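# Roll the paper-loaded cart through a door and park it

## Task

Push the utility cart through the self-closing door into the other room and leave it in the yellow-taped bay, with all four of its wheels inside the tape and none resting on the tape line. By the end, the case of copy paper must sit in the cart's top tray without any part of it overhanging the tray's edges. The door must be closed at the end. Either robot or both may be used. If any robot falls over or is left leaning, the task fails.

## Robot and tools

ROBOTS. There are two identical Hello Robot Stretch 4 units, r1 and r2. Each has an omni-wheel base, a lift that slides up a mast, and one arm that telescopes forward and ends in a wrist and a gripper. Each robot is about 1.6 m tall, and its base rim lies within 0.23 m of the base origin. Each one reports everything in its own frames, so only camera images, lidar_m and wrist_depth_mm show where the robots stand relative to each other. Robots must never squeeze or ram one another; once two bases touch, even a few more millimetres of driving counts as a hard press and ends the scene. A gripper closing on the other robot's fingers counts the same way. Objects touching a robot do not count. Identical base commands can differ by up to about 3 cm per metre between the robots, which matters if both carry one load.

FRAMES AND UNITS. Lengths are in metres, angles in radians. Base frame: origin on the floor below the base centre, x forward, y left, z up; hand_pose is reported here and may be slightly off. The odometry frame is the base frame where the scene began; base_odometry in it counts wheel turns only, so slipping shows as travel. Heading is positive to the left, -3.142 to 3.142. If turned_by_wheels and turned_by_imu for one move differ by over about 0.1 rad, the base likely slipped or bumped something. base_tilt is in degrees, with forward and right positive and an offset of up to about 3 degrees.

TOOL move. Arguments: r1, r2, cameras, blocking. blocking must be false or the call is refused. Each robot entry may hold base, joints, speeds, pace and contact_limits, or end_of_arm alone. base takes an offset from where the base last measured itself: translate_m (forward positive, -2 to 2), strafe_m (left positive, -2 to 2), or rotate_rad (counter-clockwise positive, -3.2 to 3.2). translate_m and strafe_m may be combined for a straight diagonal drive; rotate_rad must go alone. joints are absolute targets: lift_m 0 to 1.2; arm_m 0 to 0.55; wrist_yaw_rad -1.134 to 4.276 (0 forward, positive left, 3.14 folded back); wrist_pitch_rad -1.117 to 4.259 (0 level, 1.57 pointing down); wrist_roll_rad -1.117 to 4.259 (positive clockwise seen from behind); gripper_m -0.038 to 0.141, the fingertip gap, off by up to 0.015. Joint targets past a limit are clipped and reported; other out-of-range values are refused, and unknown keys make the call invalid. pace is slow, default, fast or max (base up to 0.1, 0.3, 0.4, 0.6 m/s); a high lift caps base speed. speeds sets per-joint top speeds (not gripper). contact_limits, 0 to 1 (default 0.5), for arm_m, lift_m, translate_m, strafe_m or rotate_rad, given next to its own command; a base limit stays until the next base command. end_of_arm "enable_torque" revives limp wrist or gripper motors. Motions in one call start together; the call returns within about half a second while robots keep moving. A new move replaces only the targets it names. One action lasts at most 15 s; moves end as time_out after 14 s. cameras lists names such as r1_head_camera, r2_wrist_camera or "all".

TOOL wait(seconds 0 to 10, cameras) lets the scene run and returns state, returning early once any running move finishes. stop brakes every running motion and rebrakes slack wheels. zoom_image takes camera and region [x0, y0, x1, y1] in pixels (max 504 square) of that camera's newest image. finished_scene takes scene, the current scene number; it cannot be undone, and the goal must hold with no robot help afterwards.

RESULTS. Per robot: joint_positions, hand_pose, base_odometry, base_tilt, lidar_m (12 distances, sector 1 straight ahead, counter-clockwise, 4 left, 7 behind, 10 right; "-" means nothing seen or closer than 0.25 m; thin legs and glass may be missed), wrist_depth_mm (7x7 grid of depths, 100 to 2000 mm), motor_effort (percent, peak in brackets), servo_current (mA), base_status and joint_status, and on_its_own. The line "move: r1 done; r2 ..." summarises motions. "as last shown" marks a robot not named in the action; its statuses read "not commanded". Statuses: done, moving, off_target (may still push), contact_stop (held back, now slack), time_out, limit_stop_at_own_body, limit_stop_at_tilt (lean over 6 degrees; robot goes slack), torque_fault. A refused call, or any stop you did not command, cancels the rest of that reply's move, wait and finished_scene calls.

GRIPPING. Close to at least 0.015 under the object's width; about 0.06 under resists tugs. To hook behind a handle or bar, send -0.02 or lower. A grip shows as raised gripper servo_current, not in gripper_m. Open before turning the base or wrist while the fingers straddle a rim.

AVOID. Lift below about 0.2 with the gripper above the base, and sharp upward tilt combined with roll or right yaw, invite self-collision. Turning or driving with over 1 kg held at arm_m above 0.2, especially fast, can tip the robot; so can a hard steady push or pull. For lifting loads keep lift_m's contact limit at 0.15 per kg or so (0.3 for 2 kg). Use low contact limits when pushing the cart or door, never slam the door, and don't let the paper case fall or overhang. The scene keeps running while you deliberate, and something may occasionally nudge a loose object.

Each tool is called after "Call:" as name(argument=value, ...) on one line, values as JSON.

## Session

Call:
move(blocking=false)

Scene clock: 0.00 s.
r1.base_odometry: x=+0.000 y=+0.000 heading=+0.000
r1.turned_by_wheels: +0.000
r1.turned_by_imu: +0.000
r1.base_tilt: forward=-1.6 right=+1.3
r1.lidar_m: 0.96 1.73 2.02 2.40 3.92 1.60 0.85 0.77 0.78 0.89 0.77 0.78
r1.base_status: not commanded
r1.joint_positions: lift_m=+0.124 arm_m=+0.000 wrist_yaw_rad=+3.194 wrist_pitch_rad=+0.002 wrist_roll_rad=+0.000 gripper_m=+0.056
r1.joint_status: not commanded
r1.measured_speeds: all 0
r1.motor_effort: lift_m=+19 arm_m=-4 wheel_0=-2 wheel_1=+1 wheel_2=+0
r1.servo_current: wrist_yaw_rad=59 wrist_pitch_rad=46 wrist_roll_rad=46 gripper_m=39
r1.hand_pose: x=-0.1216 y=+0.0722 z=+0.3019 quat_wxyz=(-0.026, -0.001, +0.000, +1.000) (m; r1's base frame)
r1.wrist_depth_mm: - 135 - - - - - / - 123 135 - - - - / - 121 191 - - - - / 110 136 194 - - - - / 137 - - - 1618 - - / 226 - 190 1098 188 1160 1118 / 224 163 750 798 768 768 759
r2.base_odometry: x=+0.000 y=+0.000 heading=+0.000
r2.turned_by_wheels: +0.000
r2.turned_by_imu: +0.000
r2.base_tilt: forward=-0.6 right=+0.1
r2.lidar_m: 1.29 1.32 1.58 2.33 2.36 2.78 1.41 1.41 2.77 2.39 2.42 1.48
r2.base_status: not commanded
r2.joint_positions: lift_m=+0.200 arm_m=+0.000 wrist_yaw_rad=+3.211 wrist_pitch_rad=+0.001 wrist_roll_rad=+0.000 gripper_m=+0.056
r2.joint_status: not commanded
r2.measured_speeds: all 0
r2.motor_effort: lift_m=+18 arm_m=-4 wheel_0=-1 wheel_1=+1 wheel_2=+1
r2.servo_current: wrist_yaw_rad=46 wrist_pitch_rad=39 wrist_roll_rad=52 gripper_m=52
r2.hand_pose: x=-0.1229 y=+0.0671 z=+0.3779 quat_wxyz=(-0.035, -0.001, +0.000, +0.999) (m; r2's base frame)
r2.wrist_depth_mm: - - 137 - - - - / - - 137 - - - - / - 109 138 - - - - / - 140 175 - - - - / 214 - - - - - - / 213 1281 196 1255 190 1336 1182 / 208 243 866 - - 854 878
pictures: r1_head_camera, r1_head_left_camera, r1_head_right_camera, r1_wrist_camera, r2_head_camera, r2_head_left_camera, r2_head_right_camera, r2_wrist_camera
Images, in order (width x height): r1_head_camera 420x560, r1_head_left_camera 420x672, r1_head_right_camera 420x672, r1_wrist_camera 616x392, r2_head_camera 420x560, r2_head_left_camera 420x672, r2_head_right_camera 420x672, r2_wrist_camera 616x392.

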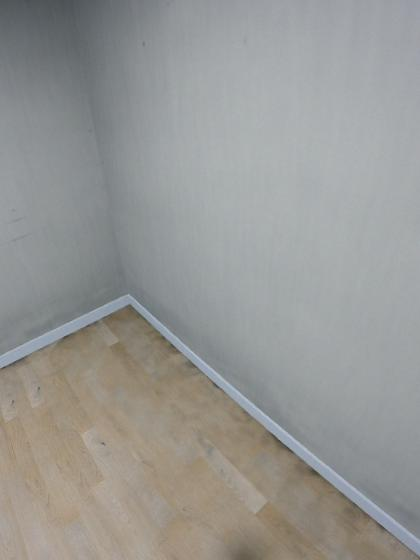

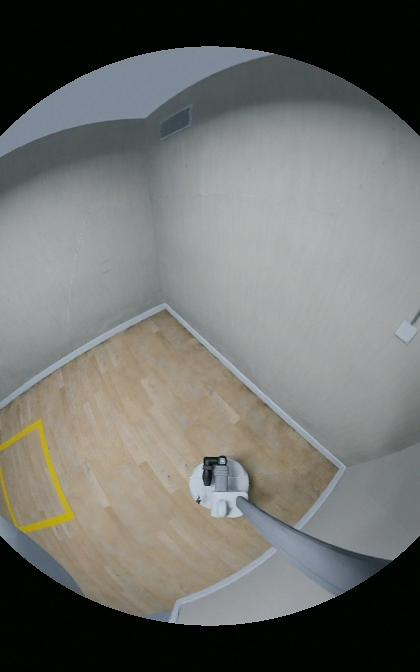

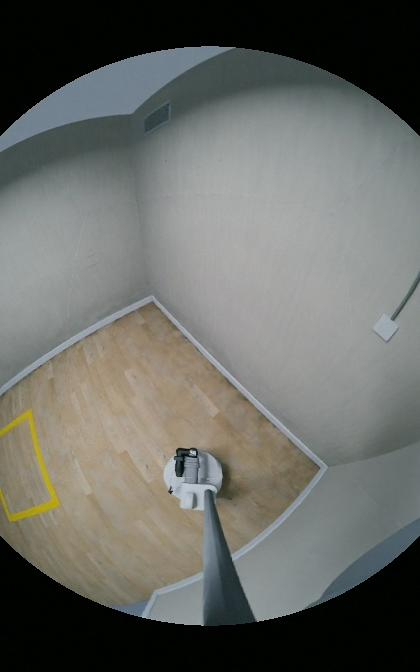

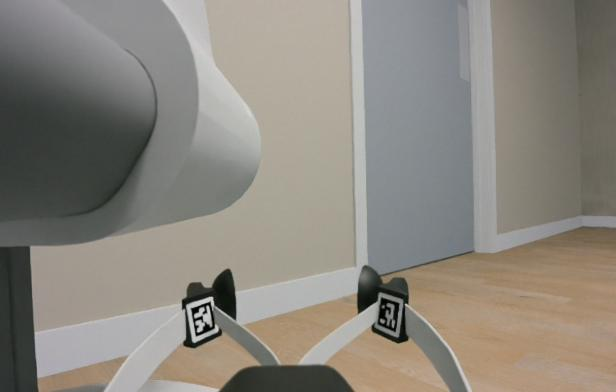

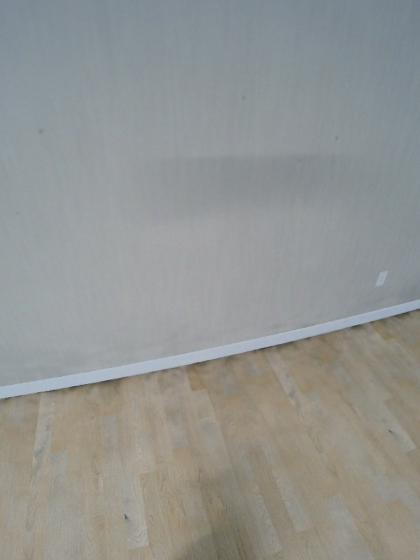

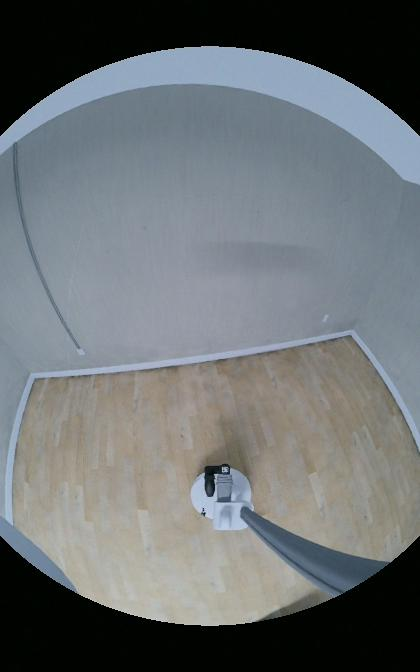

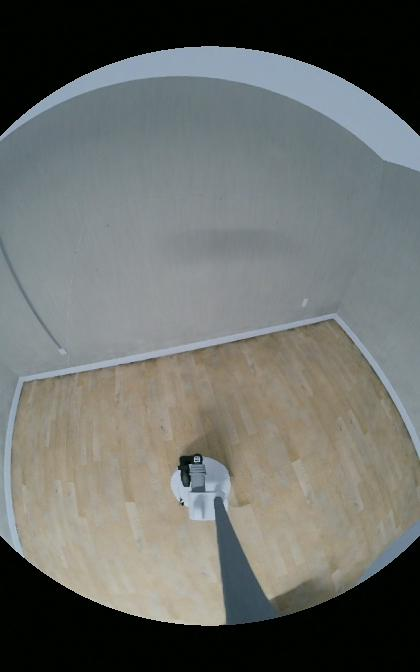

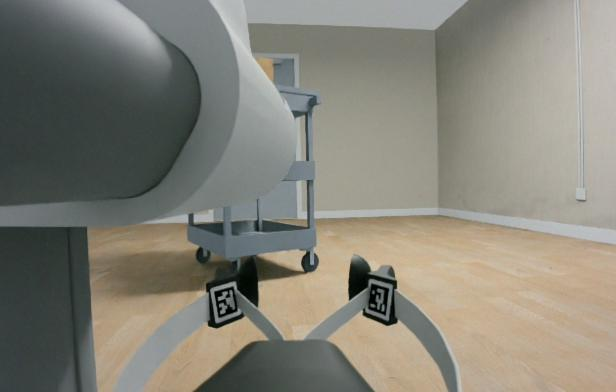

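Call:
move(blocking=false, r1={"base":{"rotate_rad":2.5},"joints":{"wrist_yaw_rad":0.0,"lift_m":0.4},"pace":"fast"}, r2={"base":{"rotate_rad":3.1},"joints":{"wrist_yaw_rad":0.0,"lift_m":0.6},"pace":"fast"})

Call:
wait(seconds=3)

Call:
wait(seconds=1, cameras=["all"])

Scene clock: 6.50 s.
move: r1 moving; r2 moving
r1.base_odometry: x=+0.000 y=+0.000 heading=+0.379
r1.turned_by_wheels: +0.379
r1.turned_by_imu: +0.380
r1.base_tilt: forward=-1.6 right=+1.3
r1.lidar_m: 1.35 2.02 2.22 3.48 2.07 0.95 0.78 0.74 0.86 0.79 0.72 0.87
r1.base_status: rotate_rad moving
r1.joint_positions: lift_m=+0.187 arm_m=+0.000 wrist_yaw_rad=+2.554 wrist_pitch_rad=+0.002 wrist_roll_rad=+0.000 gripper_m=+0.056
r1.joint_status: lift_m moving; wrist_yaw_rad moving
r1.measured_speeds: translate_m=+0.001 strafe_m=-0.001 rotate_rad=+1.461 lift_m=+0.244 arm_m=+0.000 wrist_yaw_rad=-1.820 wrist_pitch_rad=+0.000 wrist_roll_rad=+0.000
r1.motor_effort: lift_m=+25(28) arm_m=+0(4) wheel_0=-9(11) wheel_1=-8(9) wheel_2=-8(9)
r1.servo_current: wrist_yaw_rad=85(111) wrist_pitch_rad=39(52) wrist_roll_rad=33(65) gripper_m=39(46)
r1.hand_pose: x=-0.0207 y=+0.2326 z=+0.3649 quat_wxyz=(+0.289, -0.001, +0.000, +0.957) (m; r1's base frame)
r1.wrist_depth_mm: - - 1336 - - - - / - - 1366 - - - - / - - 1366 - - - - / - - 1366 - - - - / - - 1336 - - - - / - - 190 1336 188 1308 1308 / - 164 878 917 904 866 917
r2.base_odometry: x=+0.000 y=+0.000 heading=+0.379
r2.turned_by_wheels: +0.379
r2.turned_by_imu: +0.368
r2.base_tilt: forward=-0.7 right=+0.0
r2.lidar_m: 1.30 1.44 2.25 2.32 2.57 1.55 1.43 3.02 2.43 2.39 1.66 1.33
r2.base_status: rotate_rad moving
r2.joint_positions: lift_m=+0.263 arm_m=+0.000 wrist_yaw_rad=+2.599 wrist_pitch_rad=+0.001 wrist_roll_rad=+0.000 gripper_m=+0.056
r2.joint_status: lift_m moving; wrist_yaw_rad moving
r2.measured_speeds: translate_m=-0.001 strafe_m=+0.001 rotate_rad=+1.462 lift_m=+0.244 arm_m=+0.000 wrist_yaw_rad=-1.743 wrist_pitch_rad=+0.000 wrist_roll_rad=+0.000
r2.motor_effort: lift_m=+24(25) arm_m=-4(4) wheel_0=-5(11) wheel_1=-11(11) wheel_2=-13(13)
r2.servo_current: wrist_yaw_rad=124(124) wrist_pitch_rad=46(46) wrist_roll_rad=52(65) gripper_m=46(52)
r2.hand_pose: x=-0.0310 y=+0.2237 z=+0.4410 quat_wxyz=(+0.268, -0.001, +0.000, +0.963) (m; r2's base frame)
r2.wrist_depth_mm: - - - - - - - / - 1708 - - - - - / 271 - - - - - - / - - - - - - - / - - - - - - - / 1499 1430 196 1499 190 1537 1336 / 1060 976 1060 - - 1008 976
pictures: none

Scene clock: 8.33 s.
earlier move: r1 done; r2 moving
r1.base_odometry: x=+0.000 y=+0.000 heading=+2.500
r1.turned_by_wheels: +2.121
r1.turned_by_imu: +2.133
r1.base_tilt: forward=-1.6 right=+1.3
r1.lidar_m: 2.03 0.94 0.77 0.75 0.84 0.79 0.75 0.88 1.44 2.02 2.26 3.58
r1.base_status: done
r1.joint_positions: lift_m=+0.400 arm_m=+0.000 wrist_yaw_rad=+0.003 wrist_pitch_rad=+0.002 wrist_roll_rad=+0.000 gripper_m=+0.056
r1.joint_status: all done
r1.measured_speeds: all 0
r1.motor_effort: lift_m=+24(28) arm_m=-1(4) wheel_0=-1(12) wheel_1=+2(10) wheel_2=+1(10)
r1.servo_current: wrist_yaw_rad=59(124) wrist_pitch_rad=39(52) wrist_roll_rad=46(65) gripper_m=39(52)
r1.hand_pose: x=+0.4595 y=-0.0867 z=+0.5772 quat_wxyz=(+1.000, +0.000, +0.001, +0.001) (m; r1's base frame)
r1.wrist_depth_mm: - - - - - - - / - - - - - - - / - - - - - - - / - - - - - - - / - - - - - - - / - - 192 - 187 1983 1983 / - 164 1308 153 1366 1255 1397
r2.base_odometry: x=+0.000 y=+0.000 heading=+3.100
r2.turned_by_wheels: +2.721
r2.turned_by_imu: +2.650
r2.base_tilt: forward=-0.6 right=+0.0
r2.lidar_m: 1.46 1.39 2.85 2.39 2.40 1.56 1.31 1.29 1.51 2.35 2.34 2.69
r2.base_status: done
r2.joint_positions: lift_m=+0.600 arm_m=+0.000 wrist_yaw_rad=+0.003 wrist_pitch_rad=+0.001 wrist_roll_rad=+0.000 gripper_m=+0.056
r2.joint_status: lift_m moving; wrist_yaw_rad moving
r2.measured_speeds: all 0
r2.motor_effort: lift_m=+21(26) arm_m=-4(4) wheel_0=-2(12) wheel_1=+0(12) wheel_2=-3(17)
r2.servo_current: wrist_yaw_rad=52(130) wrist_pitch_rad=39(46) wrist_roll_rad=33(65) gripper_m=52(52)
r2.hand_pose: x=+0.4596 y=-0.0866 z=+0.7777 quat_wxyz=(+1.000, +0.000, +0.001, +0.001) (m; r2's base frame)
r2.wrist_depth_mm: - - - - - - - / - - - - - - - / - - - - - - - / - - - - - - - / - - - - - - - / - 1618 193 - 192 - - / 1756 1397 - - - 1661 1618
wait: 1.83 of 3 s (r1 has come to rest)
pictures: none

Scene clock: 8.40 s.
earlier move: r2 done
r1.base_odometry: x=+0.000 y=+0.000 heading=+2.500
r1.turned_by_wheels: +0.000
r1.turned_by_imu: +0.000
r1.base_tilt: forward=-1.6 right=+1.3
r1.lidar_m: 2.03 0.94 0.75 0.75 0.86 0.78 0.77 0.88 1.42 2.05 2.25 3.58
r1.base_status: done
r1.joint_positions: lift_m=+0.400 arm_m=+0.000 wrist_yaw_rad=+0.003 wrist_pitch_rad=+0.002 wrist_roll_rad=+0.000 gripper_m=+0.056
r1.joint_status: all done
r1.measured_speeds: all 0
r1.motor_effort: lift_m=+24(28) arm_m=-1(4) wheel_0=-1(12) wheel_1=+2(10) wheel_2=+1(10)
r1.servo_current: wrist_yaw_rad=46(124) wrist_pitch_rad=39(52) wrist_roll_rad=59(65) gripper_m=46(52)
r1.hand_pose: x=+0.4595 y=-0.0867 z=+0.5772 quat_wxyz=(+1.000, +0.000, +0.001, +0.001) (m; r1's base frame)
r1.wrist_depth_mm: - - - - - - - / - - - - - - - / - - - - - - - / - - - - - - - / - - - - - - - / - - 192 - 187 1983 1921 / - 164 1336 154 1366 1255 1366
r2.base_odometry: x=+0.000 y=+0.000 heading=+3.100
r2.turned_by_wheels: +0.000
r2.turned_by_imu: +0.000
r2.base_tilt: forward=-0.7 right=+0.1
r2.lidar_m: 1.45 1.38 2.84 2.39 2.38 1.56 1.30 1.31 1.52 2.35 2.35 2.68
r2.base_status: done
r2.joint_positions: lift_m=+0.600 arm_m=+0.000 wrist_yaw_rad=+0.003 wrist_pitch_rad=+0.001 wrist_roll_rad=+0.000 gripper_m=+0.056
r2.joint_status: all done
r2.measured_speeds: all 0
r2.motor_effort: lift_m=+21(26) arm_m=-4(4) wheel_0=-2(12) wheel_1=-1(12) wheel_2=-2(17)
r2.servo_current: wrist_yaw_rad=33(130) wrist_pitch_rad=39(46) wrist_roll_rad=46(65) gripper_m=46(52)
r2.hand_pose: x=+0.4596 y=-0.0866 z=+0.7777 quat_wxyz=(+1.000, +0.000, +0.001, +0.001) (m; r2's base frame)
r2.wrist_depth_mm: - - - - - - - / - - - - - - - / - - - - - - - / - - - - - - - / - - - - - - - / - 1576 192 - 191 - - / 1756 1397 - - - 1708 1618
wait: 0.07 of 1 s (r2 has come to rest)
pictures: r1_head_camera, r1_head_left_camera, r1_head_right_camera, r1_wrist_camera, r2_head_camera, r2_head_left_camera, r2_head_right_camera, r2_wrist_camera
Images, in order (width x height): r1_head_camera 420x560, r1_head_left_camera 420x672, r1_head_right_camera 420x672, r1_wrist_camera 616x392, r2_head_camera 420x560, r2_head_left_camera 420x672, r2_head_right_camera 420x672, r2_wrist_camera 616x392.

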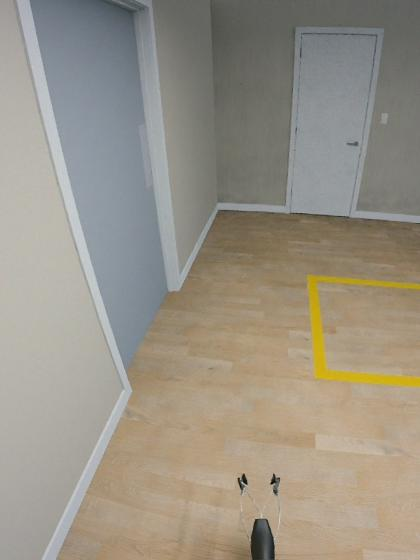

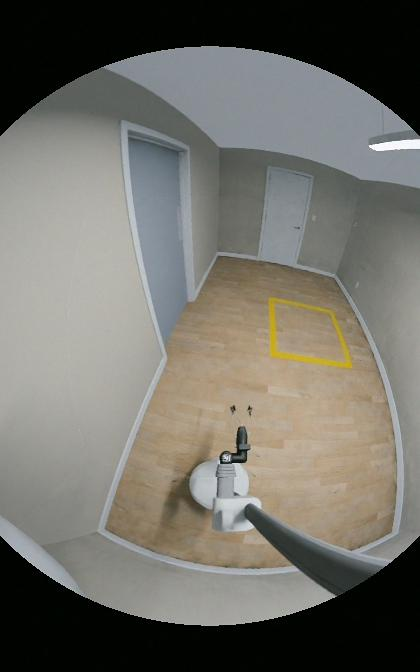

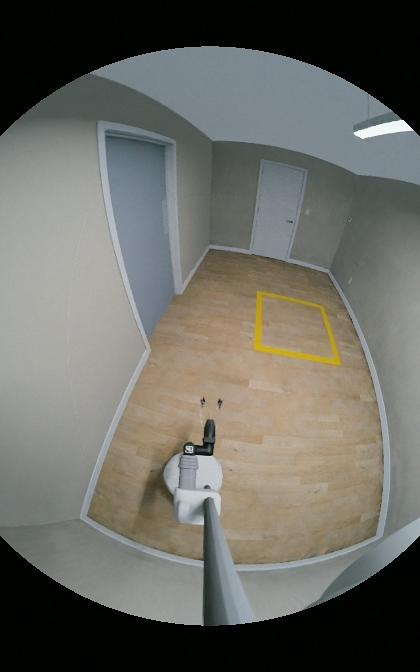

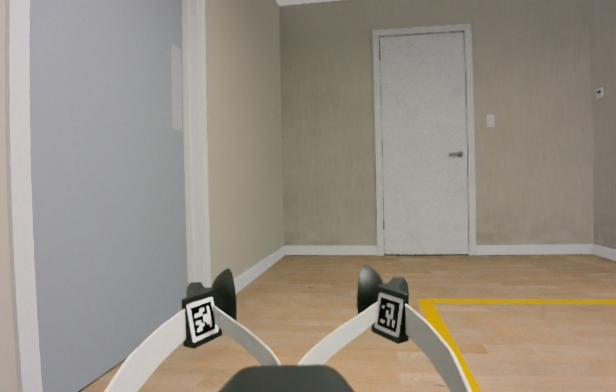

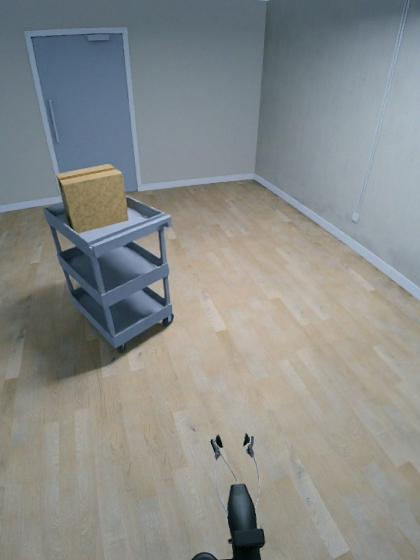

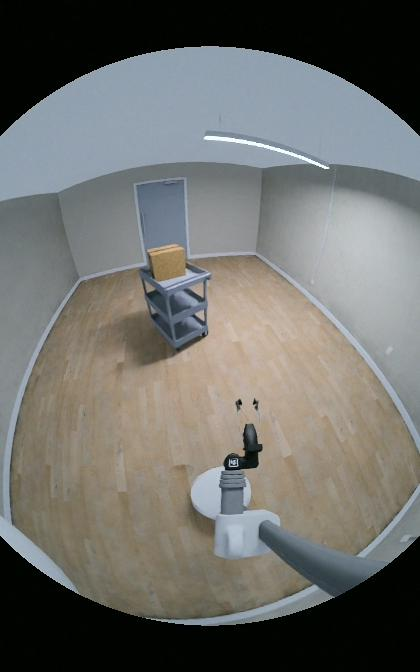

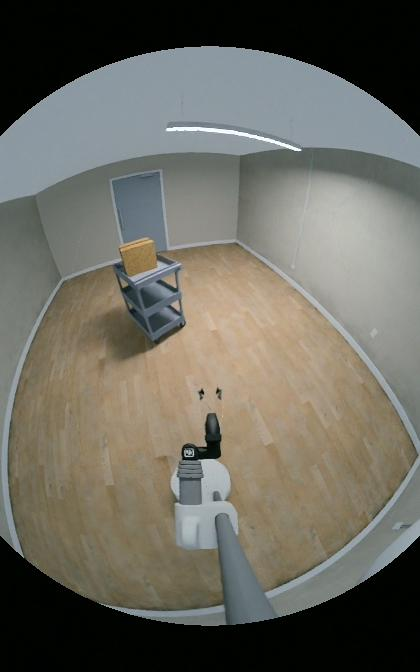

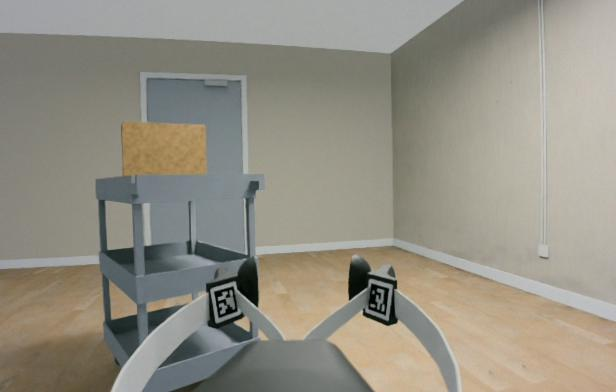

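Call:
zoom_image(camera="r2_head_camera", region=[0, 0, 220, 380])

Call:
zoom_image(camera="r1_head_camera", region=[0, 0, 420, 420])

Call:
zoom_image(camera="r2_wrist_camera", region=[60, 50, 320, 350])

Scaled by 1.326 from the camera's 420x560 image, which has a finer 1200x1600 frame.

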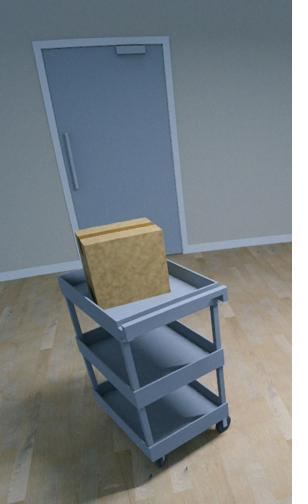

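Scaled by 1.200 from the camera's 420x560 image, which has a finer 600x800 frame.

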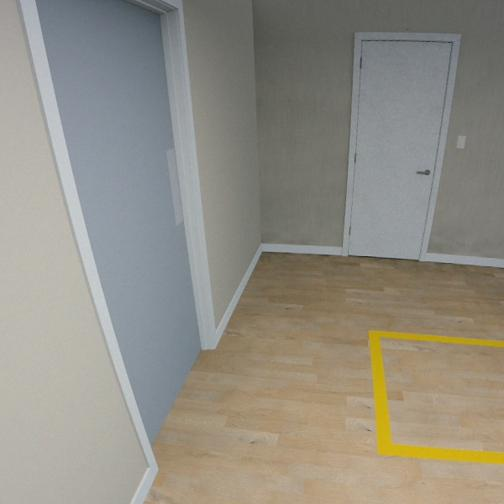

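Scaled by 1.680.

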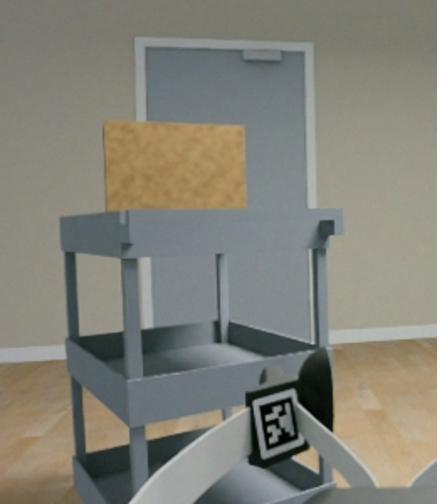

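Call:
move(blocking=false, r1={"base":{"translate_m":1.9,"strafe_m":-0.25},"pace":"fast"}, r2={"base":{"translate_m":0.6,"strafe_m":-0.6},"pace":"fast"})

Call:
wait(seconds=10)

Call:
move(blocking=false, r2={"base":{"translate_m":2.0,"strafe_m":-0.1},"joints":{"lift_m":0.85},"pace":"fast"})

Call:
wait(seconds=10)

Call:
move(blocking=false, r1={"base":{"rotate_rad":1.43}})

Call:
wait(seconds=10)

Call:
wait(seconds=6, cameras=["all"])

Scene clock: 46.13 s.
move: r1 moving; r2 moving
r1.base_odometry: x=-0.036 y=+0.035 heading=+2.500
r1.turned_by_wheels: +0.000
r1.turned_by_imu: +0.000
r1.base_tilt: forward=-1.6 right=+1.3
r1.lidar_m: 2.02 0.93 0.74 0.73 0.84 0.82 0.80 0.94 1.50 2.04 2.27 3.61
r1.base_status: translate_m moving; strafe_m moving
r1.joint_positions: lift_m=+0.400 arm_m=+0.000 wrist_yaw_rad=+0.003 wrist_pitch_rad=+0.002 wrist_roll_rad=+0.000 gripper_m=+0.056
r1.joint_status: not commanded
r1.measured_speeds: translate_m=+0.194 strafe_m=-0.025 rotate_rad=-0.008 lift_m=+0.000 arm_m=+0.000 wrist_yaw_rad=+0.000 wrist_pitch_rad=+0.000 wrist_roll_rad=+0.000
r1.motor_effort: lift_m=+24(24) arm_m=-4(4) wheel_0=+6(9) wheel_1=+8(8) wheel_2=-12(12)
r1.servo_current: wrist_yaw_rad=59(65) wrist_pitch_rad=46(46) wrist_roll_rad=39(65) gripper_m=39(46)
r1.hand_pose: x=+0.4595 y=-0.0867 z=+0.5772 quat_wxyz=(+1.000, +0.000, +0.001, +0.001) (m; r1's base frame)
r1.wrist_depth_mm: - - - - - - - / - 1808 - - - - - / - - - - - - - / - - - - - - - / - - - - - - - / - - 191 - 187 - 1921 / - 1229 1308 153 1366 1255 1430
r2.base_odometry: x=-0.035 y=+0.038 heading=+3.099
r2.turned_by_wheels: -0.001
r2.turned_by_imu: +0.000
r2.base_tilt: forward=-0.7 right=+0.0
r2.lidar_m: 1.46 1.39 2.93 2.42 2.45 1.60 1.34 1.34 1.52 2.29 2.30 2.63
r2.base_status: translate_m moving; strafe_m moving
r2.joint_positions: lift_m=+0.600 arm_m=+0.000 wrist_yaw_rad=+0.003 wrist_pitch_rad=+0.001 wrist_roll_rad=+0.000 gripper_m=+0.056
r2.joint_status: not commanded
r2.measured_speeds: translate_m=+0.142 strafe_m=-0.144 rotate_rad=-0.003 lift_m=+0.000 arm_m=+0.000 wrist_yaw_rad=+0.000 wrist_pitch_rad=+0.000 wrist_roll_rad=+0.000
r2.motor_effort: lift_m=+21(21) arm_m=-4(4) wheel_0=+12(13) wheel_1=-6(9) wheel_2=-13(13)
r2.servo_current: wrist_yaw_rad=52(52) wrist_pitch_rad=39(46) wrist_roll_rad=39(59) gripper_m=46(52)
r2.hand_pose: x=+0.4596 y=-0.0866 z=+0.7777 quat_wxyz=(+1.000, +0.000, +0.001, +0.001) (m; r2's base frame)
r2.wrist_depth_mm: - - - - - - - / - - - - - - - / - 1430 - - - - - / - 1576 - - - - - / - 1808 - - - - - / - 1576 193 - 191 - - / 1808 1138 - - - 1661 1618
pictures: none

Scene clock: 49.00 s.
earlier move: r1 moving; r2 done
r1.base_odometry: x=-0.824 y=+0.802 heading=+2.500
r1.turned_by_wheels: +0.000
r1.turned_by_imu: -0.001
r1.base_tilt: forward=-1.6 right=+1.3
r1.lidar_m: 1.70 0.99 0.79 0.70 0.78 1.26 1.92 2.16 2.11 2.07 2.30 2.80
r1.base_status: translate_m moving; strafe_m moving
r1.joint_positions: lift_m=+0.400 arm_m=+0.000 wrist_yaw_rad=+0.002 wrist_pitch_rad=+0.002 wrist_roll_rad=+0.000 gripper_m=+0.056
r1.joint_status: not commanded
r1.measured_speeds: translate_m=+0.396 strafe_m=-0.052 rotate_rad=+0.000 lift_m=+0.000 arm_m=+0.000 wrist_yaw_rad=+0.000 wrist_pitch_rad=+0.000 wrist_roll_rad=+0.000
r1.motor_effort: lift_m=+23(24) arm_m=-3(4) wheel_0=+5(11) wheel_1=+4(8) wheel_2=-6(13)
r1.servo_current: wrist_yaw_rad=65(78) wrist_pitch_rad=39(52) wrist_roll_rad=59(72) gripper_m=39(52)
r1.hand_pose: x=+0.4595 y=-0.0867 z=+0.5772 quat_wxyz=(+1.000, +0.000, +0.001, +0.001) (m; r1's base frame)
r1.wrist_depth_mm: - - - - - - - / - - - - - - - / - - - - - - - / - - - - - - - / - - - - - - - / - - 191 - 188 1921 1921 / - 163 1308 153 1336 1255 1366
r2.base_odometry: x=-0.574 y=+0.625 heading=+3.099
r2.turned_by_wheels: +0.000
r2.turned_by_imu: +0.002
r2.base_tilt: forward=-0.7 right=+0.1
r2.lidar_m: 3.10 1.23 1.23 3.16 3.10 2.07 1.69 1.71 1.89 1.60 1.58 1.84
r2.base_status: done
r2.joint_positions: lift_m=+0.600 arm_m=+0.000 wrist_yaw_rad=+0.003 wrist_pitch_rad=+0.001 wrist_roll_rad=+0.000 gripper_m=+0.056
r2.joint_status: not commanded
r2.measured_speeds: all 0
r2.motor_effort: lift_m=+21(21) arm_m=-4(4) wheel_0=+0(18) wheel_1=-3(9) wheel_2=-1(14)
r2.servo_current: wrist_yaw_rad=46(59) wrist_pitch_rad=39(46) wrist_roll_rad=52(59) gripper_m=46(59)
r2.hand_pose: x=+0.4596 y=-0.0866 z=+0.7777 quat_wxyz=(+1.000, +0.000, +0.001, +0.001) (m; r2's base frame)
r2.wrist_depth_mm: - - - - - - - / - - - - - - - / - - - - - - - / - - - - - - - / - - - - - - - / - - 196 - 191 - - / 1756 1661 1756 - - 1708 1537
wait: 2.87 of 10 s (r2 has come to rest)
pictures: none

Scene clock: 49.50 s.
earlier move: r1 moving
move: r2 moving
r1.base_odometry: x=-0.967 y=+0.942 heading=+2.500
r1.turned_by_wheels: +0.000
r1.turned_by_imu: +0.000
r1.base_tilt: forward=-1.6 right=+1.2
r1.lidar_m: 1.65 0.97 0.77 0.75 0.78 1.23 2.12 2.35 2.10 2.09 2.34 2.60
r1.base_status: translate_m moving; strafe_m moving
r1.joint_positions: lift_m=+0.400 arm_m=+0.000 wrist_yaw_rad=+0.002 wrist_pitch_rad=+0.002 wrist_roll_rad=+0.000 gripper_m=+0.056
r1.joint_status: not commanded
r1.measured_speeds: translate_m=+0.397 strafe_m=-0.052 rotate_rad=+0.000 lift_m=+0.000 arm_m=+0.000 wrist_yaw_rad=+0.000 wrist_pitch_rad=+0.000 wrist_roll_rad=+0.000
r1.motor_effort: lift_m=+23(23) arm_m=-3(4) wheel_0=+6(8) wheel_1=+4(6) wheel_2=-5(7)
r1.servo_current: wrist_yaw_rad=52(65) wrist_pitch_rad=46(46) wrist_roll_rad=39(59) gripper_m=33(46)
r1.hand_pose: x=+0.4595 y=-0.0867 z=+0.5772 quat_wxyz=(+1.000, +0.000, +0.001, +0.001) (m; r1's base frame)
r1.wrist_depth_mm: - - - - - - - / - - - - - - - / - - - - - - - / - - - - - - - / - - - - - - - / - - 190 - 187 1983 1921 / - 152 1281 153 1366 1281 1397
r2.base_odometry: x=-0.624 y=+0.630 heading=+3.099
r2.turned_by_wheels: +0.000
r2.turned_by_imu: +0.000
r2.base_tilt: forward=-0.7 right=+0.0
r2.lidar_m: 3.04 1.20 1.21 3.16 3.14 2.09 1.76 1.77 1.88 1.55 1.58 1.82
r2.base_status: translate_m moving; strafe_m moving
r2.joint_positions: lift_m=+0.663 arm_m=+0.000 wrist_yaw_rad=+0.003 wrist_pitch_rad=+0.001 wrist_roll_rad=+0.000 gripper_m=+0.056
r2.joint_status: lift_m moving
r2.measured_speeds: translate_m=+0.195 strafe_m=-0.011 rotate_rad=+0.001 lift_m=+0.244 arm_m=+0.000 wrist_yaw_rad=-0.001 wrist_pitch_rad=+0.000 wrist_roll_rad=+0.000
r2.motor_effort: lift_m=+24(25) arm_m=-4(4) wheel_0=+11(11) wheel_1=+8(9) wheel_2=-15(16)
r2.servo_current: wrist_yaw_rad=52(59) wrist_pitch_rad=39(46) wrist_roll_rad=52(59) gripper_m=46(52)
r2.hand_pose: x=+0.4596 y=-0.0866 z=+0.8410 quat_wxyz=(+1.000, +0.000, +0.001, +0.001) (m; r2's base frame)
r2.wrist_depth_mm: - - - - - - - / - - - - - - - / - - - - - - - / - - - - - - - / - - - - - - - / - - 196 - 192 - - / 1863 1808 1863 - - 1756 1576
pictures: none

Scene clock: 51.70 s.
earlier move: r1 done; r2 moving
r1.base_odometry: x=-1.373 y=+1.337 heading=+2.500
r1.turned_by_wheels: +0.000
r1.turned_by_imu: +0.000
r1.base_tilt: forward=-1.6 right=+1.2
r1.lidar_m: 1.61 0.80 0.68 0.74 0.83 1.18 2.66 2.61 2.13 2.12 2.34 2.02
r1.base_status: done
r1.joint_positions: lift_m=+0.400 arm_m=+0.000 wrist_yaw_rad=+0.002 wrist_pitch_rad=+0.002 wrist_roll_rad=+0.000 gripper_m=+0.056
r1.joint_status: not commanded
r1.measured_speeds: all 0
r1.motor_effort: lift_m=+23(23) arm_m=-4(4) wheel_0=+0(8) wheel_1=+2(6) wheel_2=+2(7)
r1.servo_current: wrist_yaw_rad=46(72) wrist_pitch_rad=46(52) wrist_roll_rad=59(65) gripper_m=39(46)
r1.hand_pose: x=+0.4595 y=-0.0867 z=+0.5772 quat_wxyz=(+1.000, +0.000, +0.001, +0.001) (m; r1's base frame)
r1.wrist_depth_mm: - - 1863 - 1661 - - / - - 1863 - 1661 - - / - - 1863 - 1661 - - / - - - - 1708 - - / - - - - 1756 - - / - - 191 - 187 - - / - 151 1336 153 1397 1308 1366
r2.base_odometry: x=-1.452 y=+0.706 heading=+3.099
r2.turned_by_wheels: +0.000
r2.turned_by_imu: +0.001
r2.base_tilt: forward=-0.6 right=+0.1
r2.lidar_m: 2.55 3.26 0.87 0.76 3.41 3.01 2.56 2.55 1.53 1.29 1.30 1.49
r2.base_status: translate_m moving; strafe_m moving
r2.joint_positions: lift_m=+0.850 arm_m=+0.000 wrist_yaw_rad=+0.003 wrist_pitch_rad=+0.001 wrist_roll_rad=+0.000 gripper_m=+0.056
r2.joint_status: all done
r2.measured_speeds: translate_m=+0.399 strafe_m=-0.019 rotate_rad=-0.002 lift_m=+0.000 arm_m=+0.000 wrist_yaw_rad=+0.000 wrist_pitch_rad=+0.000 wrist_roll_rad=+0.000
r2.motor_effort: lift_m=+20(25) arm_m=-4(5) wheel_0=+6(13) wheel_1=+6(10) wheel_2=-9(17)
r2.servo_current: wrist_yaw_rad=39(65) wrist_pitch_rad=39(46) wrist_roll_rad=52(59) gripper_m=52(59)
r2.hand_pose: x=+0.4596 y=-0.0867 z=+1.0277 quat_wxyz=(+1.000, +0.000, +0.001, +0.001) (m; r2's base frame)
r2.wrist_depth_mm: - - - - - - - / - - - - - - - / - - - - - - - / - - - - - - - / - - - - - - - / - - 196 - 191 - - / - - - - - - -
wait: 2.20 of 10 s (r1 has come to rest)
pictures: none

Scene clock: 52.20 s.
earlier move: r2 moving
move: r1 moving
r1.base_odometry: x=-1.373 y=+1.337 heading=+2.753
r1.turned_by_wheels: +0.252
r1.turned_by_imu: +0.253
r1.base_tilt: forward=-1.6 right=+1.3
r1.lidar_m: 1.09 0.72 0.69 0.76 0.99 1.96 2.74 2.26 2.12 2.15 2.15 2.03
r1.base_status: rotate_rad moving
r1.joint_positions: lift_m=+0.400 arm_m=+0.000 wrist_yaw_rad=+0.002 wrist_pitch_rad=+0.002 wrist_roll_rad=+0.000 gripper_m=+0.056
r1.joint_status: not commanded
r1.measured_speeds: translate_m=-0.001 strafe_m=+0.000 rotate_rad=+0.977 lift_m=+0.000 arm_m=+0.000 wrist_yaw_rad=+0.000 wrist_pitch_rad=+0.000 wrist_roll_rad=+0.000
r1.motor_effort: lift_m=+23(23) arm_m=-4(4) wheel_0=-7(8) wheel_1=-7(8) wheel_2=-6(7)
r1.servo_current: wrist_yaw_rad=39(59) wrist_pitch_rad=46(46) wrist_roll_rad=33(65) gripper_m=46(46)
r1.hand_pose: x=+0.4595 y=-0.0868 z=+0.5772 quat_wxyz=(+1.000, +0.000, +0.001, +0.001) (m; r1's base frame)
r1.wrist_depth_mm: - - - - - 1576 - / - - - - - 1537 - / - - - - - 1576 - / - - - 1863 - 1618 - / - - - 1921 - 1576 - / - - 190 1921 187 1576 - / - 140 1078 143 1366 1281 1366
r2.base_odometry: x=-1.651 y=+0.724 heading=+3.099
r2.turned_by_wheels: +0.000
r2.turned_by_imu: +0.000
r2.base_tilt: forward=-0.6 right=+0.1
r2.lidar_m: 2.40 3.07 1.14 0.77 1.08 3.26 2.73 2.61 1.50 1.23 1.24 1.42
r2.base_status: translate_m moving; strafe_m moving
r2.joint_positions: lift_m=+0.850 arm_m=+0.000 wrist_yaw_rad=+0.003 wrist_pitch_rad=+0.001 wrist_roll_rad=+0.000 gripper_m=+0.056
r2.joint_status: not commanded
r2.measured_speeds: translate_m=+0.400 strafe_m=-0.020 rotate_rad=+0.001 lift_m=+0.000 arm_m=+0.000 wrist_yaw_rad=+0.000 wrist_pitch_rad=+0.000 wrist_roll_rad=+0.000
r2.motor_effort: lift_m=+20(20) arm_m=-4(4) wheel_0=+4(10) wheel_1=+6(7) wheel_2=-9(11)
r2.servo_current: wrist_yaw_rad=52(59) wrist_pitch_rad=39(52) wrist_roll_rad=59(59) gripper_m=46(52)
r2.hand_pose: x=+0.4596 y=-0.0867 z=+1.0277 quat_wxyz=(+1.000, +0.000, +0.001, +0.001) (m; r2's base frame)
r2.wrist_depth_mm: - - - - - - - / - - - - - - - / - - - - - - - / - - - - - - - / - - - - - - - / - - 196 - 190 - - / - - - - - - -
pictures: none

Scene clock: 53.70 s.
earlier move: r1 done; r2 moving
r1.base_odometry: x=-1.373 y=+1.337 heading=-2.353
r1.turned_by_wheels: +1.177
r1.turned_by_imu: +1.184
r1.base_tilt: forward=-1.6 right=+1.3
r1.lidar_m: 0.75 0.79 1.03 2.68 2.81 2.21 2.10 2.23 2.12 2.05 0.93 0.70
r1.base_status: done
r1.joint_positions: lift_m=+0.400 arm_m=+0.000 wrist_yaw_rad=+0.002 wrist_pitch_rad=+0.002 wrist_roll_rad=+0.000 gripper_m=+0.056
r1.joint_status: not commanded
r1.measured_speeds: all 0
r1.motor_effort: lift_m=+23(23) arm_m=-3(4) wheel_0=-3(9) wheel_1=+0(8) wheel_2=+0(8)
r1.servo_current: wrist_yaw_rad=46(65) wrist_pitch_rad=46(52) wrist_roll_rad=52(65) gripper_m=39(46)
r1.hand_pose: x=+0.4595 y=-0.0868 z=+0.5772 quat_wxyz=(+1.000, +0.000, +0.001, +0.001) (m; r1's base frame)
r1.wrist_depth_mm: 539 539 535 525 525 - - / 539 535 535 530 525 - - / 544 535 535 535 496 - - / 544 539 539 530 492 - - / 554 549 544 539 492 - - / 554 544 193 535 187 - - / 549 544 539 153 480 - -
r2.base_odometry: x=-2.249 y=+0.780 heading=+3.099
r2.turned_by_wheels: +0.000
r2.turned_by_imu: +0.001
r2.base_tilt: forward=-0.7 right=+0.1
r2.lidar_m: 2.03 2.51 2.87 1.12 1.01 3.91 3.31 2.19 1.24 1.04 1.03 1.20
r2.base_status: translate_m moving; strafe_m moving
r2.joint_positions: lift_m=+0.850 arm_m=+0.000 wrist_yaw_rad=+0.003 wrist_pitch_rad=+0.001 wrist_roll_rad=+0.000 gripper_m=+0.056
r2.joint_status: not commanded
r2.measured_speeds: translate_m=+0.400 strafe_m=-0.019 rotate_rad=-0.001 lift_m=+0.000 arm_m=+0.000 wrist_yaw_rad=+0.000 wrist_pitch_rad=+0.000 wrist_roll_rad=+0.000
r2.motor_effort: lift_m=+20(20) arm_m=-4(5) wheel_0=+2(11) wheel_1=+5(7) wheel_2=-10(11)
r2.servo_current: wrist_yaw_rad=46(65) wrist_pitch_rad=33(52) wrist_roll_rad=46(59) gripper_m=52(52)
r2.hand_pose: x=+0.4596 y=-0.0867 z=+1.0277 quat_wxyz=(+1.000, +0.000, +0.001, +0.001) (m; r2's base frame)
r2.wrist_depth_mm: - - - - - - - / - - - - - - - / - - - - - - - / - - - - - - - / - - - - - - - / - - 196 - 189 - - / - - - - - - -
wait: 1.50 of 10 s (r1 has come to rest)
pictures: none

Scene clock: 55.30 s.
earlier move: r2 done
r1.base_odometry: x=-1.373 y=+1.337 heading=-2.353
r1.turned_by_wheels: +0.000
r1.turned_by_imu: +0.000
r1.base_tilt: forward=-1.6 right=+1.3
r1.lidar_m: 0.74 0.81 1.07 2.67 2.81 2.17 2.10 2.24 2.09 2.04 0.94 0.68
r1.base_status: done
r1.joint_positions: lift_m=+0.400 arm_m=+0.000 wrist_yaw_rad=+0.002 wrist_pitch_rad=+0.002 wrist_roll_rad=+0.000 gripper_m=+0.056
r1.joint_status: not commanded
r1.measured_speeds: all 0
r1.motor_effort: lift_m=+23(23) arm_m=-4(4) wheel_0=-3(9) wheel_1=+0(8) wheel_2=+0(8)
r1.servo_current: wrist_yaw_rad=46(65) wrist_pitch_rad=39(52) wrist_roll_rad=52(65) gripper_m=39(46)
r1.hand_pose: x=+0.4595 y=-0.0868 z=+0.5772 quat_wxyz=(+1.000, +0.000, +0.001, +0.001) (m; r1's base frame)
r1.wrist_depth_mm: 544 539 535 530 525 - - / 544 544 535 535 525 - - / 544 535 539 535 492 - - / 549 539 539 535 492 - - / 549 544 535 535 496 - - / 554 549 194 544 187 - - / 554 549 539 153 480 - -
r2.base_odometry: x=-2.568 y=+0.809 heading=+3.099
r2.turned_by_wheels: +0.000
r2.turned_by_imu: +0.001
r2.base_tilt: forward=-0.7 right=+0.1
r2.lidar_m: 1.86 2.21 2.56 3.83 1.23 1.26 3.61 1.98 1.13 0.93 0.92 1.06
r2.base_status: done
r2.joint_positions: lift_m=+0.850 arm_m=+0.000 wrist_yaw_rad=+0.003 wrist_pitch_rad=+0.001 wrist_roll_rad=+0.000 gripper_m=+0.056
r2.joint_status: not commanded
r2.measured_speeds: all 0
r2.motor_effort: lift_m=+20(20) arm_m=-4(5) wheel_0=+2(11) wheel_1=+3(7) wheel_2=-2(11)
r2.servo_current: wrist_yaw_rad=52(65) wrist_pitch_rad=39(52) wrist_roll_rad=46(59) gripper_m=46(52)
r2.hand_pose: x=+0.4596 y=-0.0867 z=+1.0277 quat_wxyz=(+1.000, +0.000, +0.001, +0.001) (m; r2's base frame)
r2.wrist_depth_mm: - - - - - - - / - - - - - - - / - - - - - - - / - - - - - - - / - - - - - - - / - - 190 - 190 - - / - - - - - - -
wait: 1.60 of 6 s (r2 has come to rest)
pictures: r1_head_camera, r1_head_left_camera, r1_head_right_camera, r1_wrist_camera, r2_head_camera, r2_head_left_camera, r2_head_right_camera, r2_wrist_camera
Images, in order (width x height): r1_head_camera 420x560, r1_head_left_camera 420x672, r1_head_right_camera 420x672, r1_wrist_camera 616x392, r2_head_camera 420x560, r2_head_left_camera 420x672, r2_head_right_camera 420x672, r2_wrist_camera 616x392.

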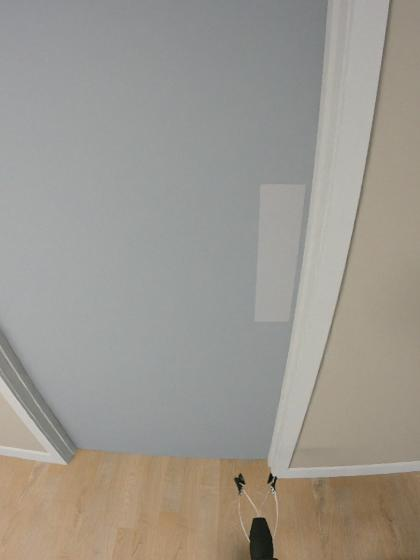

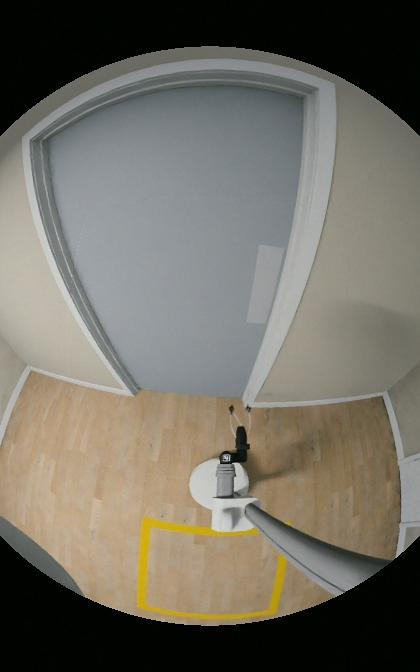

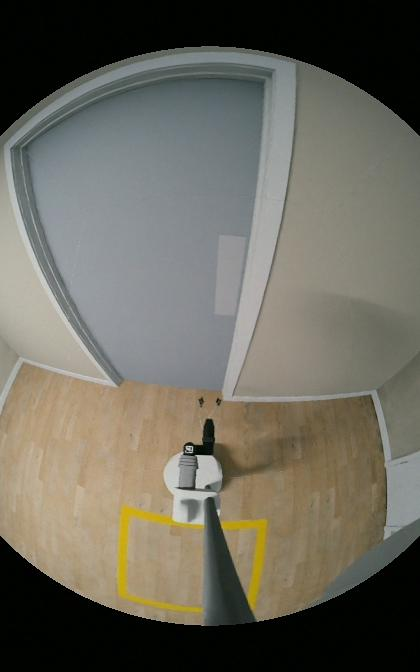

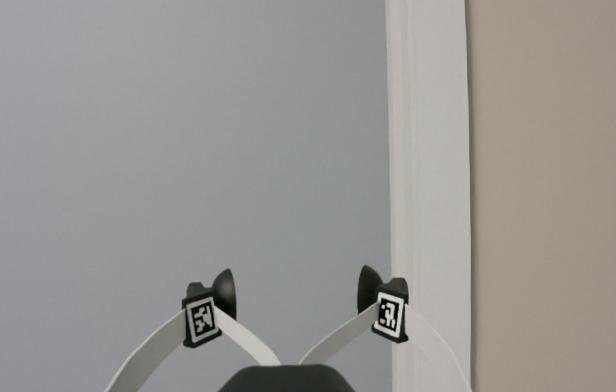

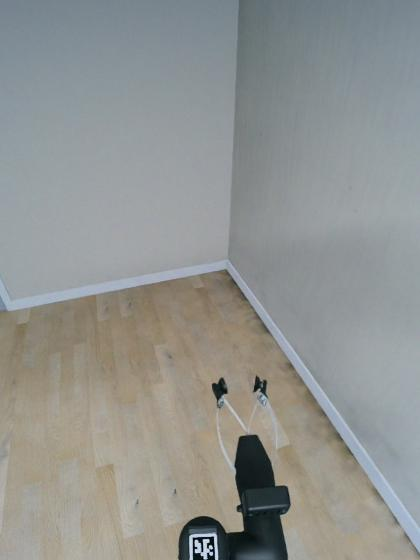

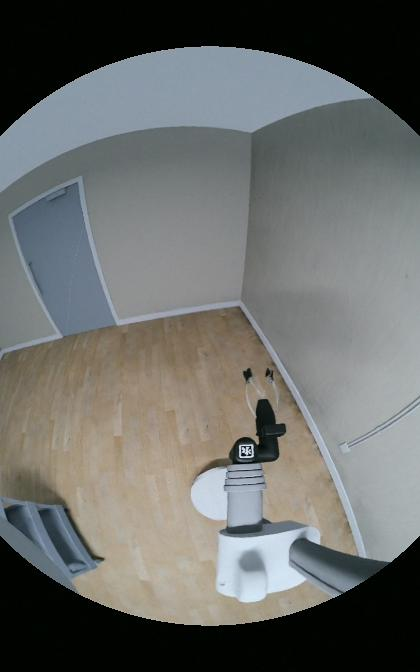

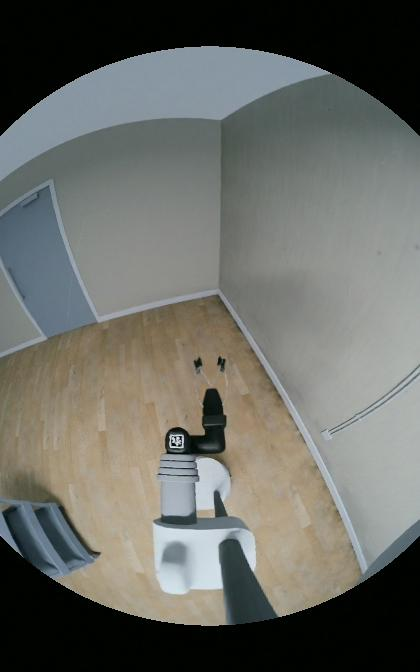

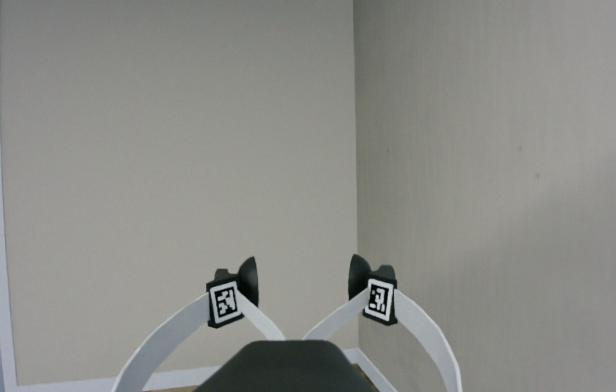

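Call:
move(blocking=false, r2={"base":{"rotate_rad":0.3},"pace":"fast"})

Call:
wait(seconds=4)

Call:
move(blocking=false, r2={"base":{"translate_m":1.0,"strafe_m":1.4},"pace":"fast"})

Call:
wait(seconds=8, cameras=["r2_head_camera","r2_wrist_camera","r2_head_left_camera"])

Scene clock: 73.77 s.
move: r2 moving
r1: as last shown
r1.lidar_m: 0.74 0.79 1.07 2.68 2.80 2.19 2.09 2.25 2.09 2.04 0.94 0.68
r1.motor_effort: lift_m=+23(23) arm_m=-4(4) wheel_0=-3(4) wheel_1=+0(0) wheel_2=+0(0)
r1.servo_current: wrist_yaw_rad=46(65) wrist_pitch_rad=39(46) wrist_roll_rad=39(65) gripper_m=46(46)
r1.wrist_depth_mm: 544 539 530 530 525 - - / 544 539 535 535 525 - - / 544 535 539 535 496 - - / 554 544 539 535 496 - - / 544 539 539 535 500 - - / 549 549 194 539 187 - - / 554 549 544 153 480 - -
r2.base_odometry: x=-2.568 y=+0.809 heading=-2.955
r2.turned_by_wheels: +0.229
r2.turned_by_imu: +0.223
r2.base_tilt: forward=-0.7 right=+0.1
r2.lidar_m: 2.21 2.26 2.95 1.29 1.23 3.83 3.65 1.44 0.99 0.93 0.96 1.28
r2.base_status: rotate_rad moving
r2.joint_positions: lift_m=+0.850 arm_m=+0.000 wrist_yaw_rad=+0.002 wrist_pitch_rad=+0.001 wrist_roll_rad=+0.000 gripper_m=+0.056
r2.joint_status: not commanded
r2.measured_speeds: translate_m=-0.001 strafe_m=+0.000 rotate_rad=+0.571 lift_m=+0.000 arm_m=+0.000 wrist_yaw_rad=+0.000 wrist_pitch_rad=+0.000 wrist_roll_rad=+0.000
r2.motor_effort: lift_m=+20(20) arm_m=-4(4) wheel_0=-5(8) wheel_1=-4(10) wheel_2=-5(10)
r2.servo_current: wrist_yaw_rad=46(52) wrist_pitch_rad=39(46) wrist_roll_rad=52(59) gripper_m=52(52)
r2.hand_pose: x=+0.4595 y=-0.0867 z=+1.0277 quat_wxyz=(+1.000, +0.000, +0.001, +0.001) (m; r2's base frame)
r2.wrist_depth_mm: - - - - - - - / - - - - - - - / - - - - - - - / - - - - - - - / - - - - - - - / - - 191 - 191 - - / - 123 - - - - -
pictures: none

Scene clock: 74.33 s.
earlier move: r2 done
r1.base_odometry: x=-1.373 y=+1.337 heading=-2.353
r1.turned_by_wheels: +0.000
r1.turned_by_imu: +0.000
r1.base_tilt: forward=-1.6 right=+1.2
r1.lidar_m: 0.74 0.79 1.06 2.68 2.83 2.17 2.09 2.24 2.08 2.03 0.96 0.69
r1.base_status: not commanded
r1.joint_positions: lift_m=+0.400 arm_m=+0.000 wrist_yaw_rad=+0.002 wrist_pitch_rad=+0.002 wrist_roll_rad=+0.000 gripper_m=+0.056
r1.joint_status: not commanded
r1.measured_speeds: all 0
r1.motor_effort: lift_m=+23(23) arm_m=-4(4) wheel_0=-3(4) wheel_1=+0(0) wheel_2=+0(0)
r1.servo_current: wrist_yaw_rad=65(72) wrist_pitch_rad=46(46) wrist_roll_rad=46(65) gripper_m=33(46)
r1.hand_pose: x=+0.4595 y=-0.0868 z=+0.5772 quat_wxyz=(+1.000, +0.000, +0.001, +0.001) (m; r1's base frame)
r1.wrist_depth_mm: 544 535 530 530 525 - - / 544 539 530 535 525 - - / 549 544 535 530 492 - - / 544 544 539 525 496 - - / 549 539 535 535 500 - - / 549 544 193 544 187 - - / 549 549 544 153 480 - -
r2.base_odometry: x=-2.568 y=+0.809 heading=-2.884
r2.turned_by_wheels: +0.070
r2.turned_by_imu: +0.068
r2.base_tilt: forward=-0.7 right=+0.1
r2.lidar_m: 2.21 2.31 3.17 1.29 1.22 3.76 3.69 1.33 0.98 0.92 0.97 1.34
r2.base_status: done
r2.joint_positions: lift_m=+0.850 arm_m=+0.000 wrist_yaw_rad=+0.002 wrist_pitch_rad=+0.001 wrist_roll_rad=+0.000 gripper_m=+0.056
r2.joint_status: not commanded
r2.measured_speeds: all 0
r2.motor_effort: lift_m=+20(20) arm_m=-4(4) wheel_0=-2(8) wheel_1=-1(10) wheel_2=-4(10)
r2.servo_current: wrist_yaw_rad=46(52) wrist_pitch_rad=39(46) wrist_roll_rad=39(59) gripper_m=46(52)
r2.hand_pose: x=+0.4595 y=-0.0867 z=+1.0277 quat_wxyz=(+1.000, +0.000, +0.001, +0.001) (m; r2's base frame)
r2.wrist_depth_mm: - - - - - - - / - - - - - - - / - - - - - - - / - - - - - - - / - - - - - - - / - - 196 - 189 - - / - - - - - - -
wait: 0.57 of 4 s (r2 has come to rest)
pictures: none

Scene clock: 74.83 s.
move: r2 moving
r1: as last shown
r1.base_tilt: forward=-1.6 right=+1.3
r1.lidar_m: 0.75 0.78 1.06 2.68 2.82 2.18 2.11 2.21 2.10 2.05 0.95 0.69
r1.servo_current: wrist_yaw_rad=52(59) wrist_pitch_rad=46(46) wrist_roll_rad=39(59) gripper_m=46(46)
r1.wrist_depth_mm: 539 535 535 535 521 - - / 539 544 530 535 525 - - / 544 544 530 535 496 - - / 544 544 535 535 496 - - / 554 544 539 535 500 - - / 549 549 193 535 187 - - / 549 549 539 154 480 - -
r2.base_odometry: x=-2.583 y=+0.769 heading=-2.885
r2.turned_by_wheels: +0.000
r2.turned_by_imu: +0.000
r2.base_tilt: forward=-0.7 right=+0.1
r2.lidar_m: 2.19 2.30 3.19 1.25 1.22 3.74 3.65 1.39 1.01 0.96 1.00 1.43
r2.base_status: translate_m moving; strafe_m moving
r2.joint_positions: lift_m=+0.850 arm_m=+0.000 wrist_yaw_rad=+0.002 wrist_pitch_rad=+0.001 wrist_roll_rad=+0.000 gripper_m=+0.056
r2.joint_status: not commanded
r2.measured_speeds: translate_m=+0.094 strafe_m=+0.133 rotate_rad=-0.002 lift_m=+0.000 arm_m=+0.000 wrist_yaw_rad=+0.000 wrist_pitch_rad=+0.000 wrist_roll_rad=+0.000
r2.motor_effort: lift_m=+20(20) arm_m=-4(4) wheel_0=-9(9) wheel_1=+11(14) wheel_2=-10(12)
r2.servo_current: wrist_yaw_rad=39(52) wrist_pitch_rad=46(46) wrist_roll_rad=39(59) gripper_m=39(52)
r2.hand_pose: x=+0.4595 y=-0.0867 z=+1.0277 quat_wxyz=(+1.000, +0.000, +0.001, +0.001) (m; r2's base frame)
r2.wrist_depth_mm: - - - - - - - / - - - - - - - / - - - - - - - / - - - - - - - / - - - - - - - / - - 196 - 188 - - / - - - - - - -
pictures: none

Scene clock: 80.10 s.
earlier move: r2 done
r1.base_odometry: x=-1.373 y=+1.337 heading=-2.353
r1.turned_by_wheels: +0.000
r1.turned_by_imu: +0.000
r1.base_tilt: forward=-1.6 right=+1.3
r1.lidar_m: 0.73 0.77 1.05 2.67 2.82 2.16 2.10 2.21 2.11 2.02 0.94 0.68
r1.base_status: not commanded
r1.joint_positions: lift_m=+0.400 arm_m=+0.000 wrist_yaw_rad=+0.002 wrist_pitch_rad=+0.002 wrist_roll_rad=+0.000 gripper_m=+0.056
r1.joint_status: not commanded
r1.measured_speeds: all 0
r1.motor_effort: lift_m=+23(23) arm_m=-3(4) wheel_0=-3(4) wheel_1=+0(1) wheel_2=+0(0)
r1.servo_current: wrist_yaw_rad=65(72) wrist_pitch_rad=46(52) wrist_roll_rad=78(78) gripper_m=39(52)
r1.hand_pose: x=+0.4595 y=-0.0868 z=+0.5772 quat_wxyz=(+1.000, +0.000, +0.001, +0.001) (m; r1's base frame)
r1.wrist_depth_mm: 544 535 535 530 525 - - / 549 539 539 535 525 - - / 544 539 535 539 488 - - / 554 549 539 525 496 - - / 549 544 544 535 500 - - / 554 544 193 539 187 - - / 549 549 539 153 488 - -
r2.base_odometry: x=-3.179 y=-0.799 heading=-2.885
r2.turned_by_wheels: +0.000
r2.turned_by_imu: +0.004
r2.base_tilt: forward=-0.7 right=+0.1
r2.lidar_m: 1.21 1.23 1.77 2.40 2.52 1.26 1.07 3.30 2.43 2.35 1.71 1.27
r2.base_status: done
r2.joint_positions: lift_m=+0.850 arm_m=+0.000 wrist_yaw_rad=+0.002 wrist_pitch_rad=+0.001 wrist_roll_rad=+0.000 gripper_m=+0.056
r2.joint_status: not commanded
r2.measured_speeds: all 0
r2.motor_effort: lift_m=+20(20) arm_m=-4(4) wheel_0=-3(10) wheel_1=+2(15) wheel_2=-4(13)
r2.servo_current: wrist_yaw_rad=39(65) wrist_pitch_rad=39(52) wrist_roll_rad=46(59) gripper_m=46(59)
r2.hand_pose: x=+0.4595 y=-0.0867 z=+1.0277 quat_wxyz=(+1.000, +0.000, +0.001, +0.001) (m; r2's base frame)
r2.wrist_depth_mm: - - - - - - - / - - - - - - - / - - - - - - - / - 1008 - - - - - / - 946 - - - - - / - - 190 - 188 - - / - - - - - - -
wait: 5.27 of 8 s (r2 has come to rest)
pictures: r2_head_camera, r2_head_left_camera, r2_wrist_camera
Images, in order (width x height): r2_head_camera 420x560, r2_head_left_camera 420x672, r2_wrist_camera 616x392.

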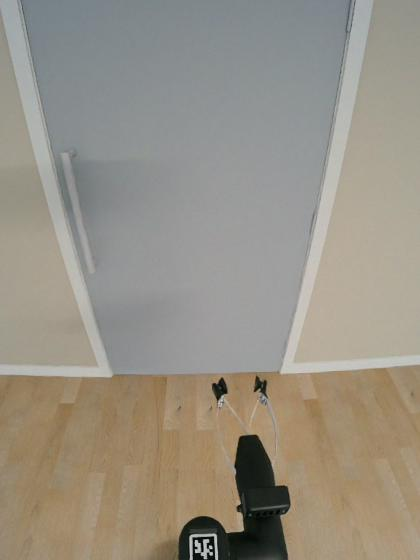

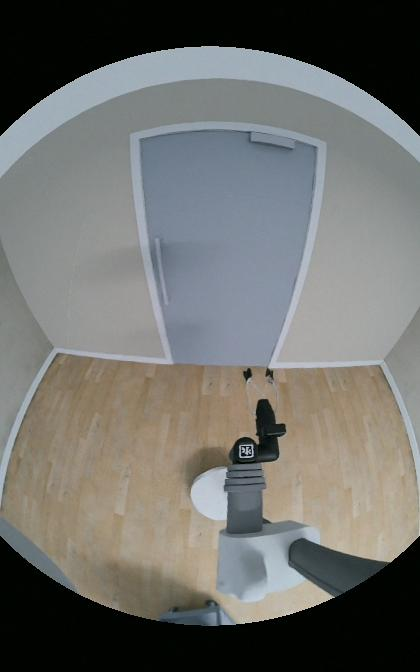

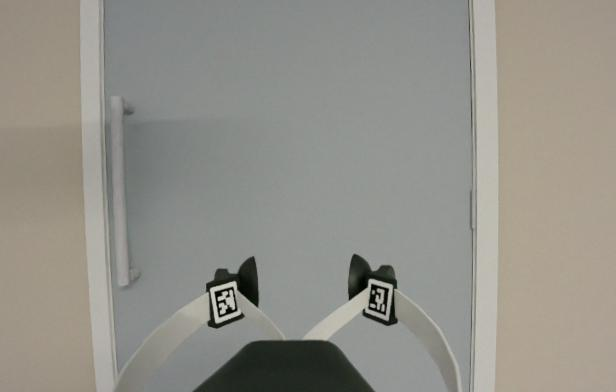

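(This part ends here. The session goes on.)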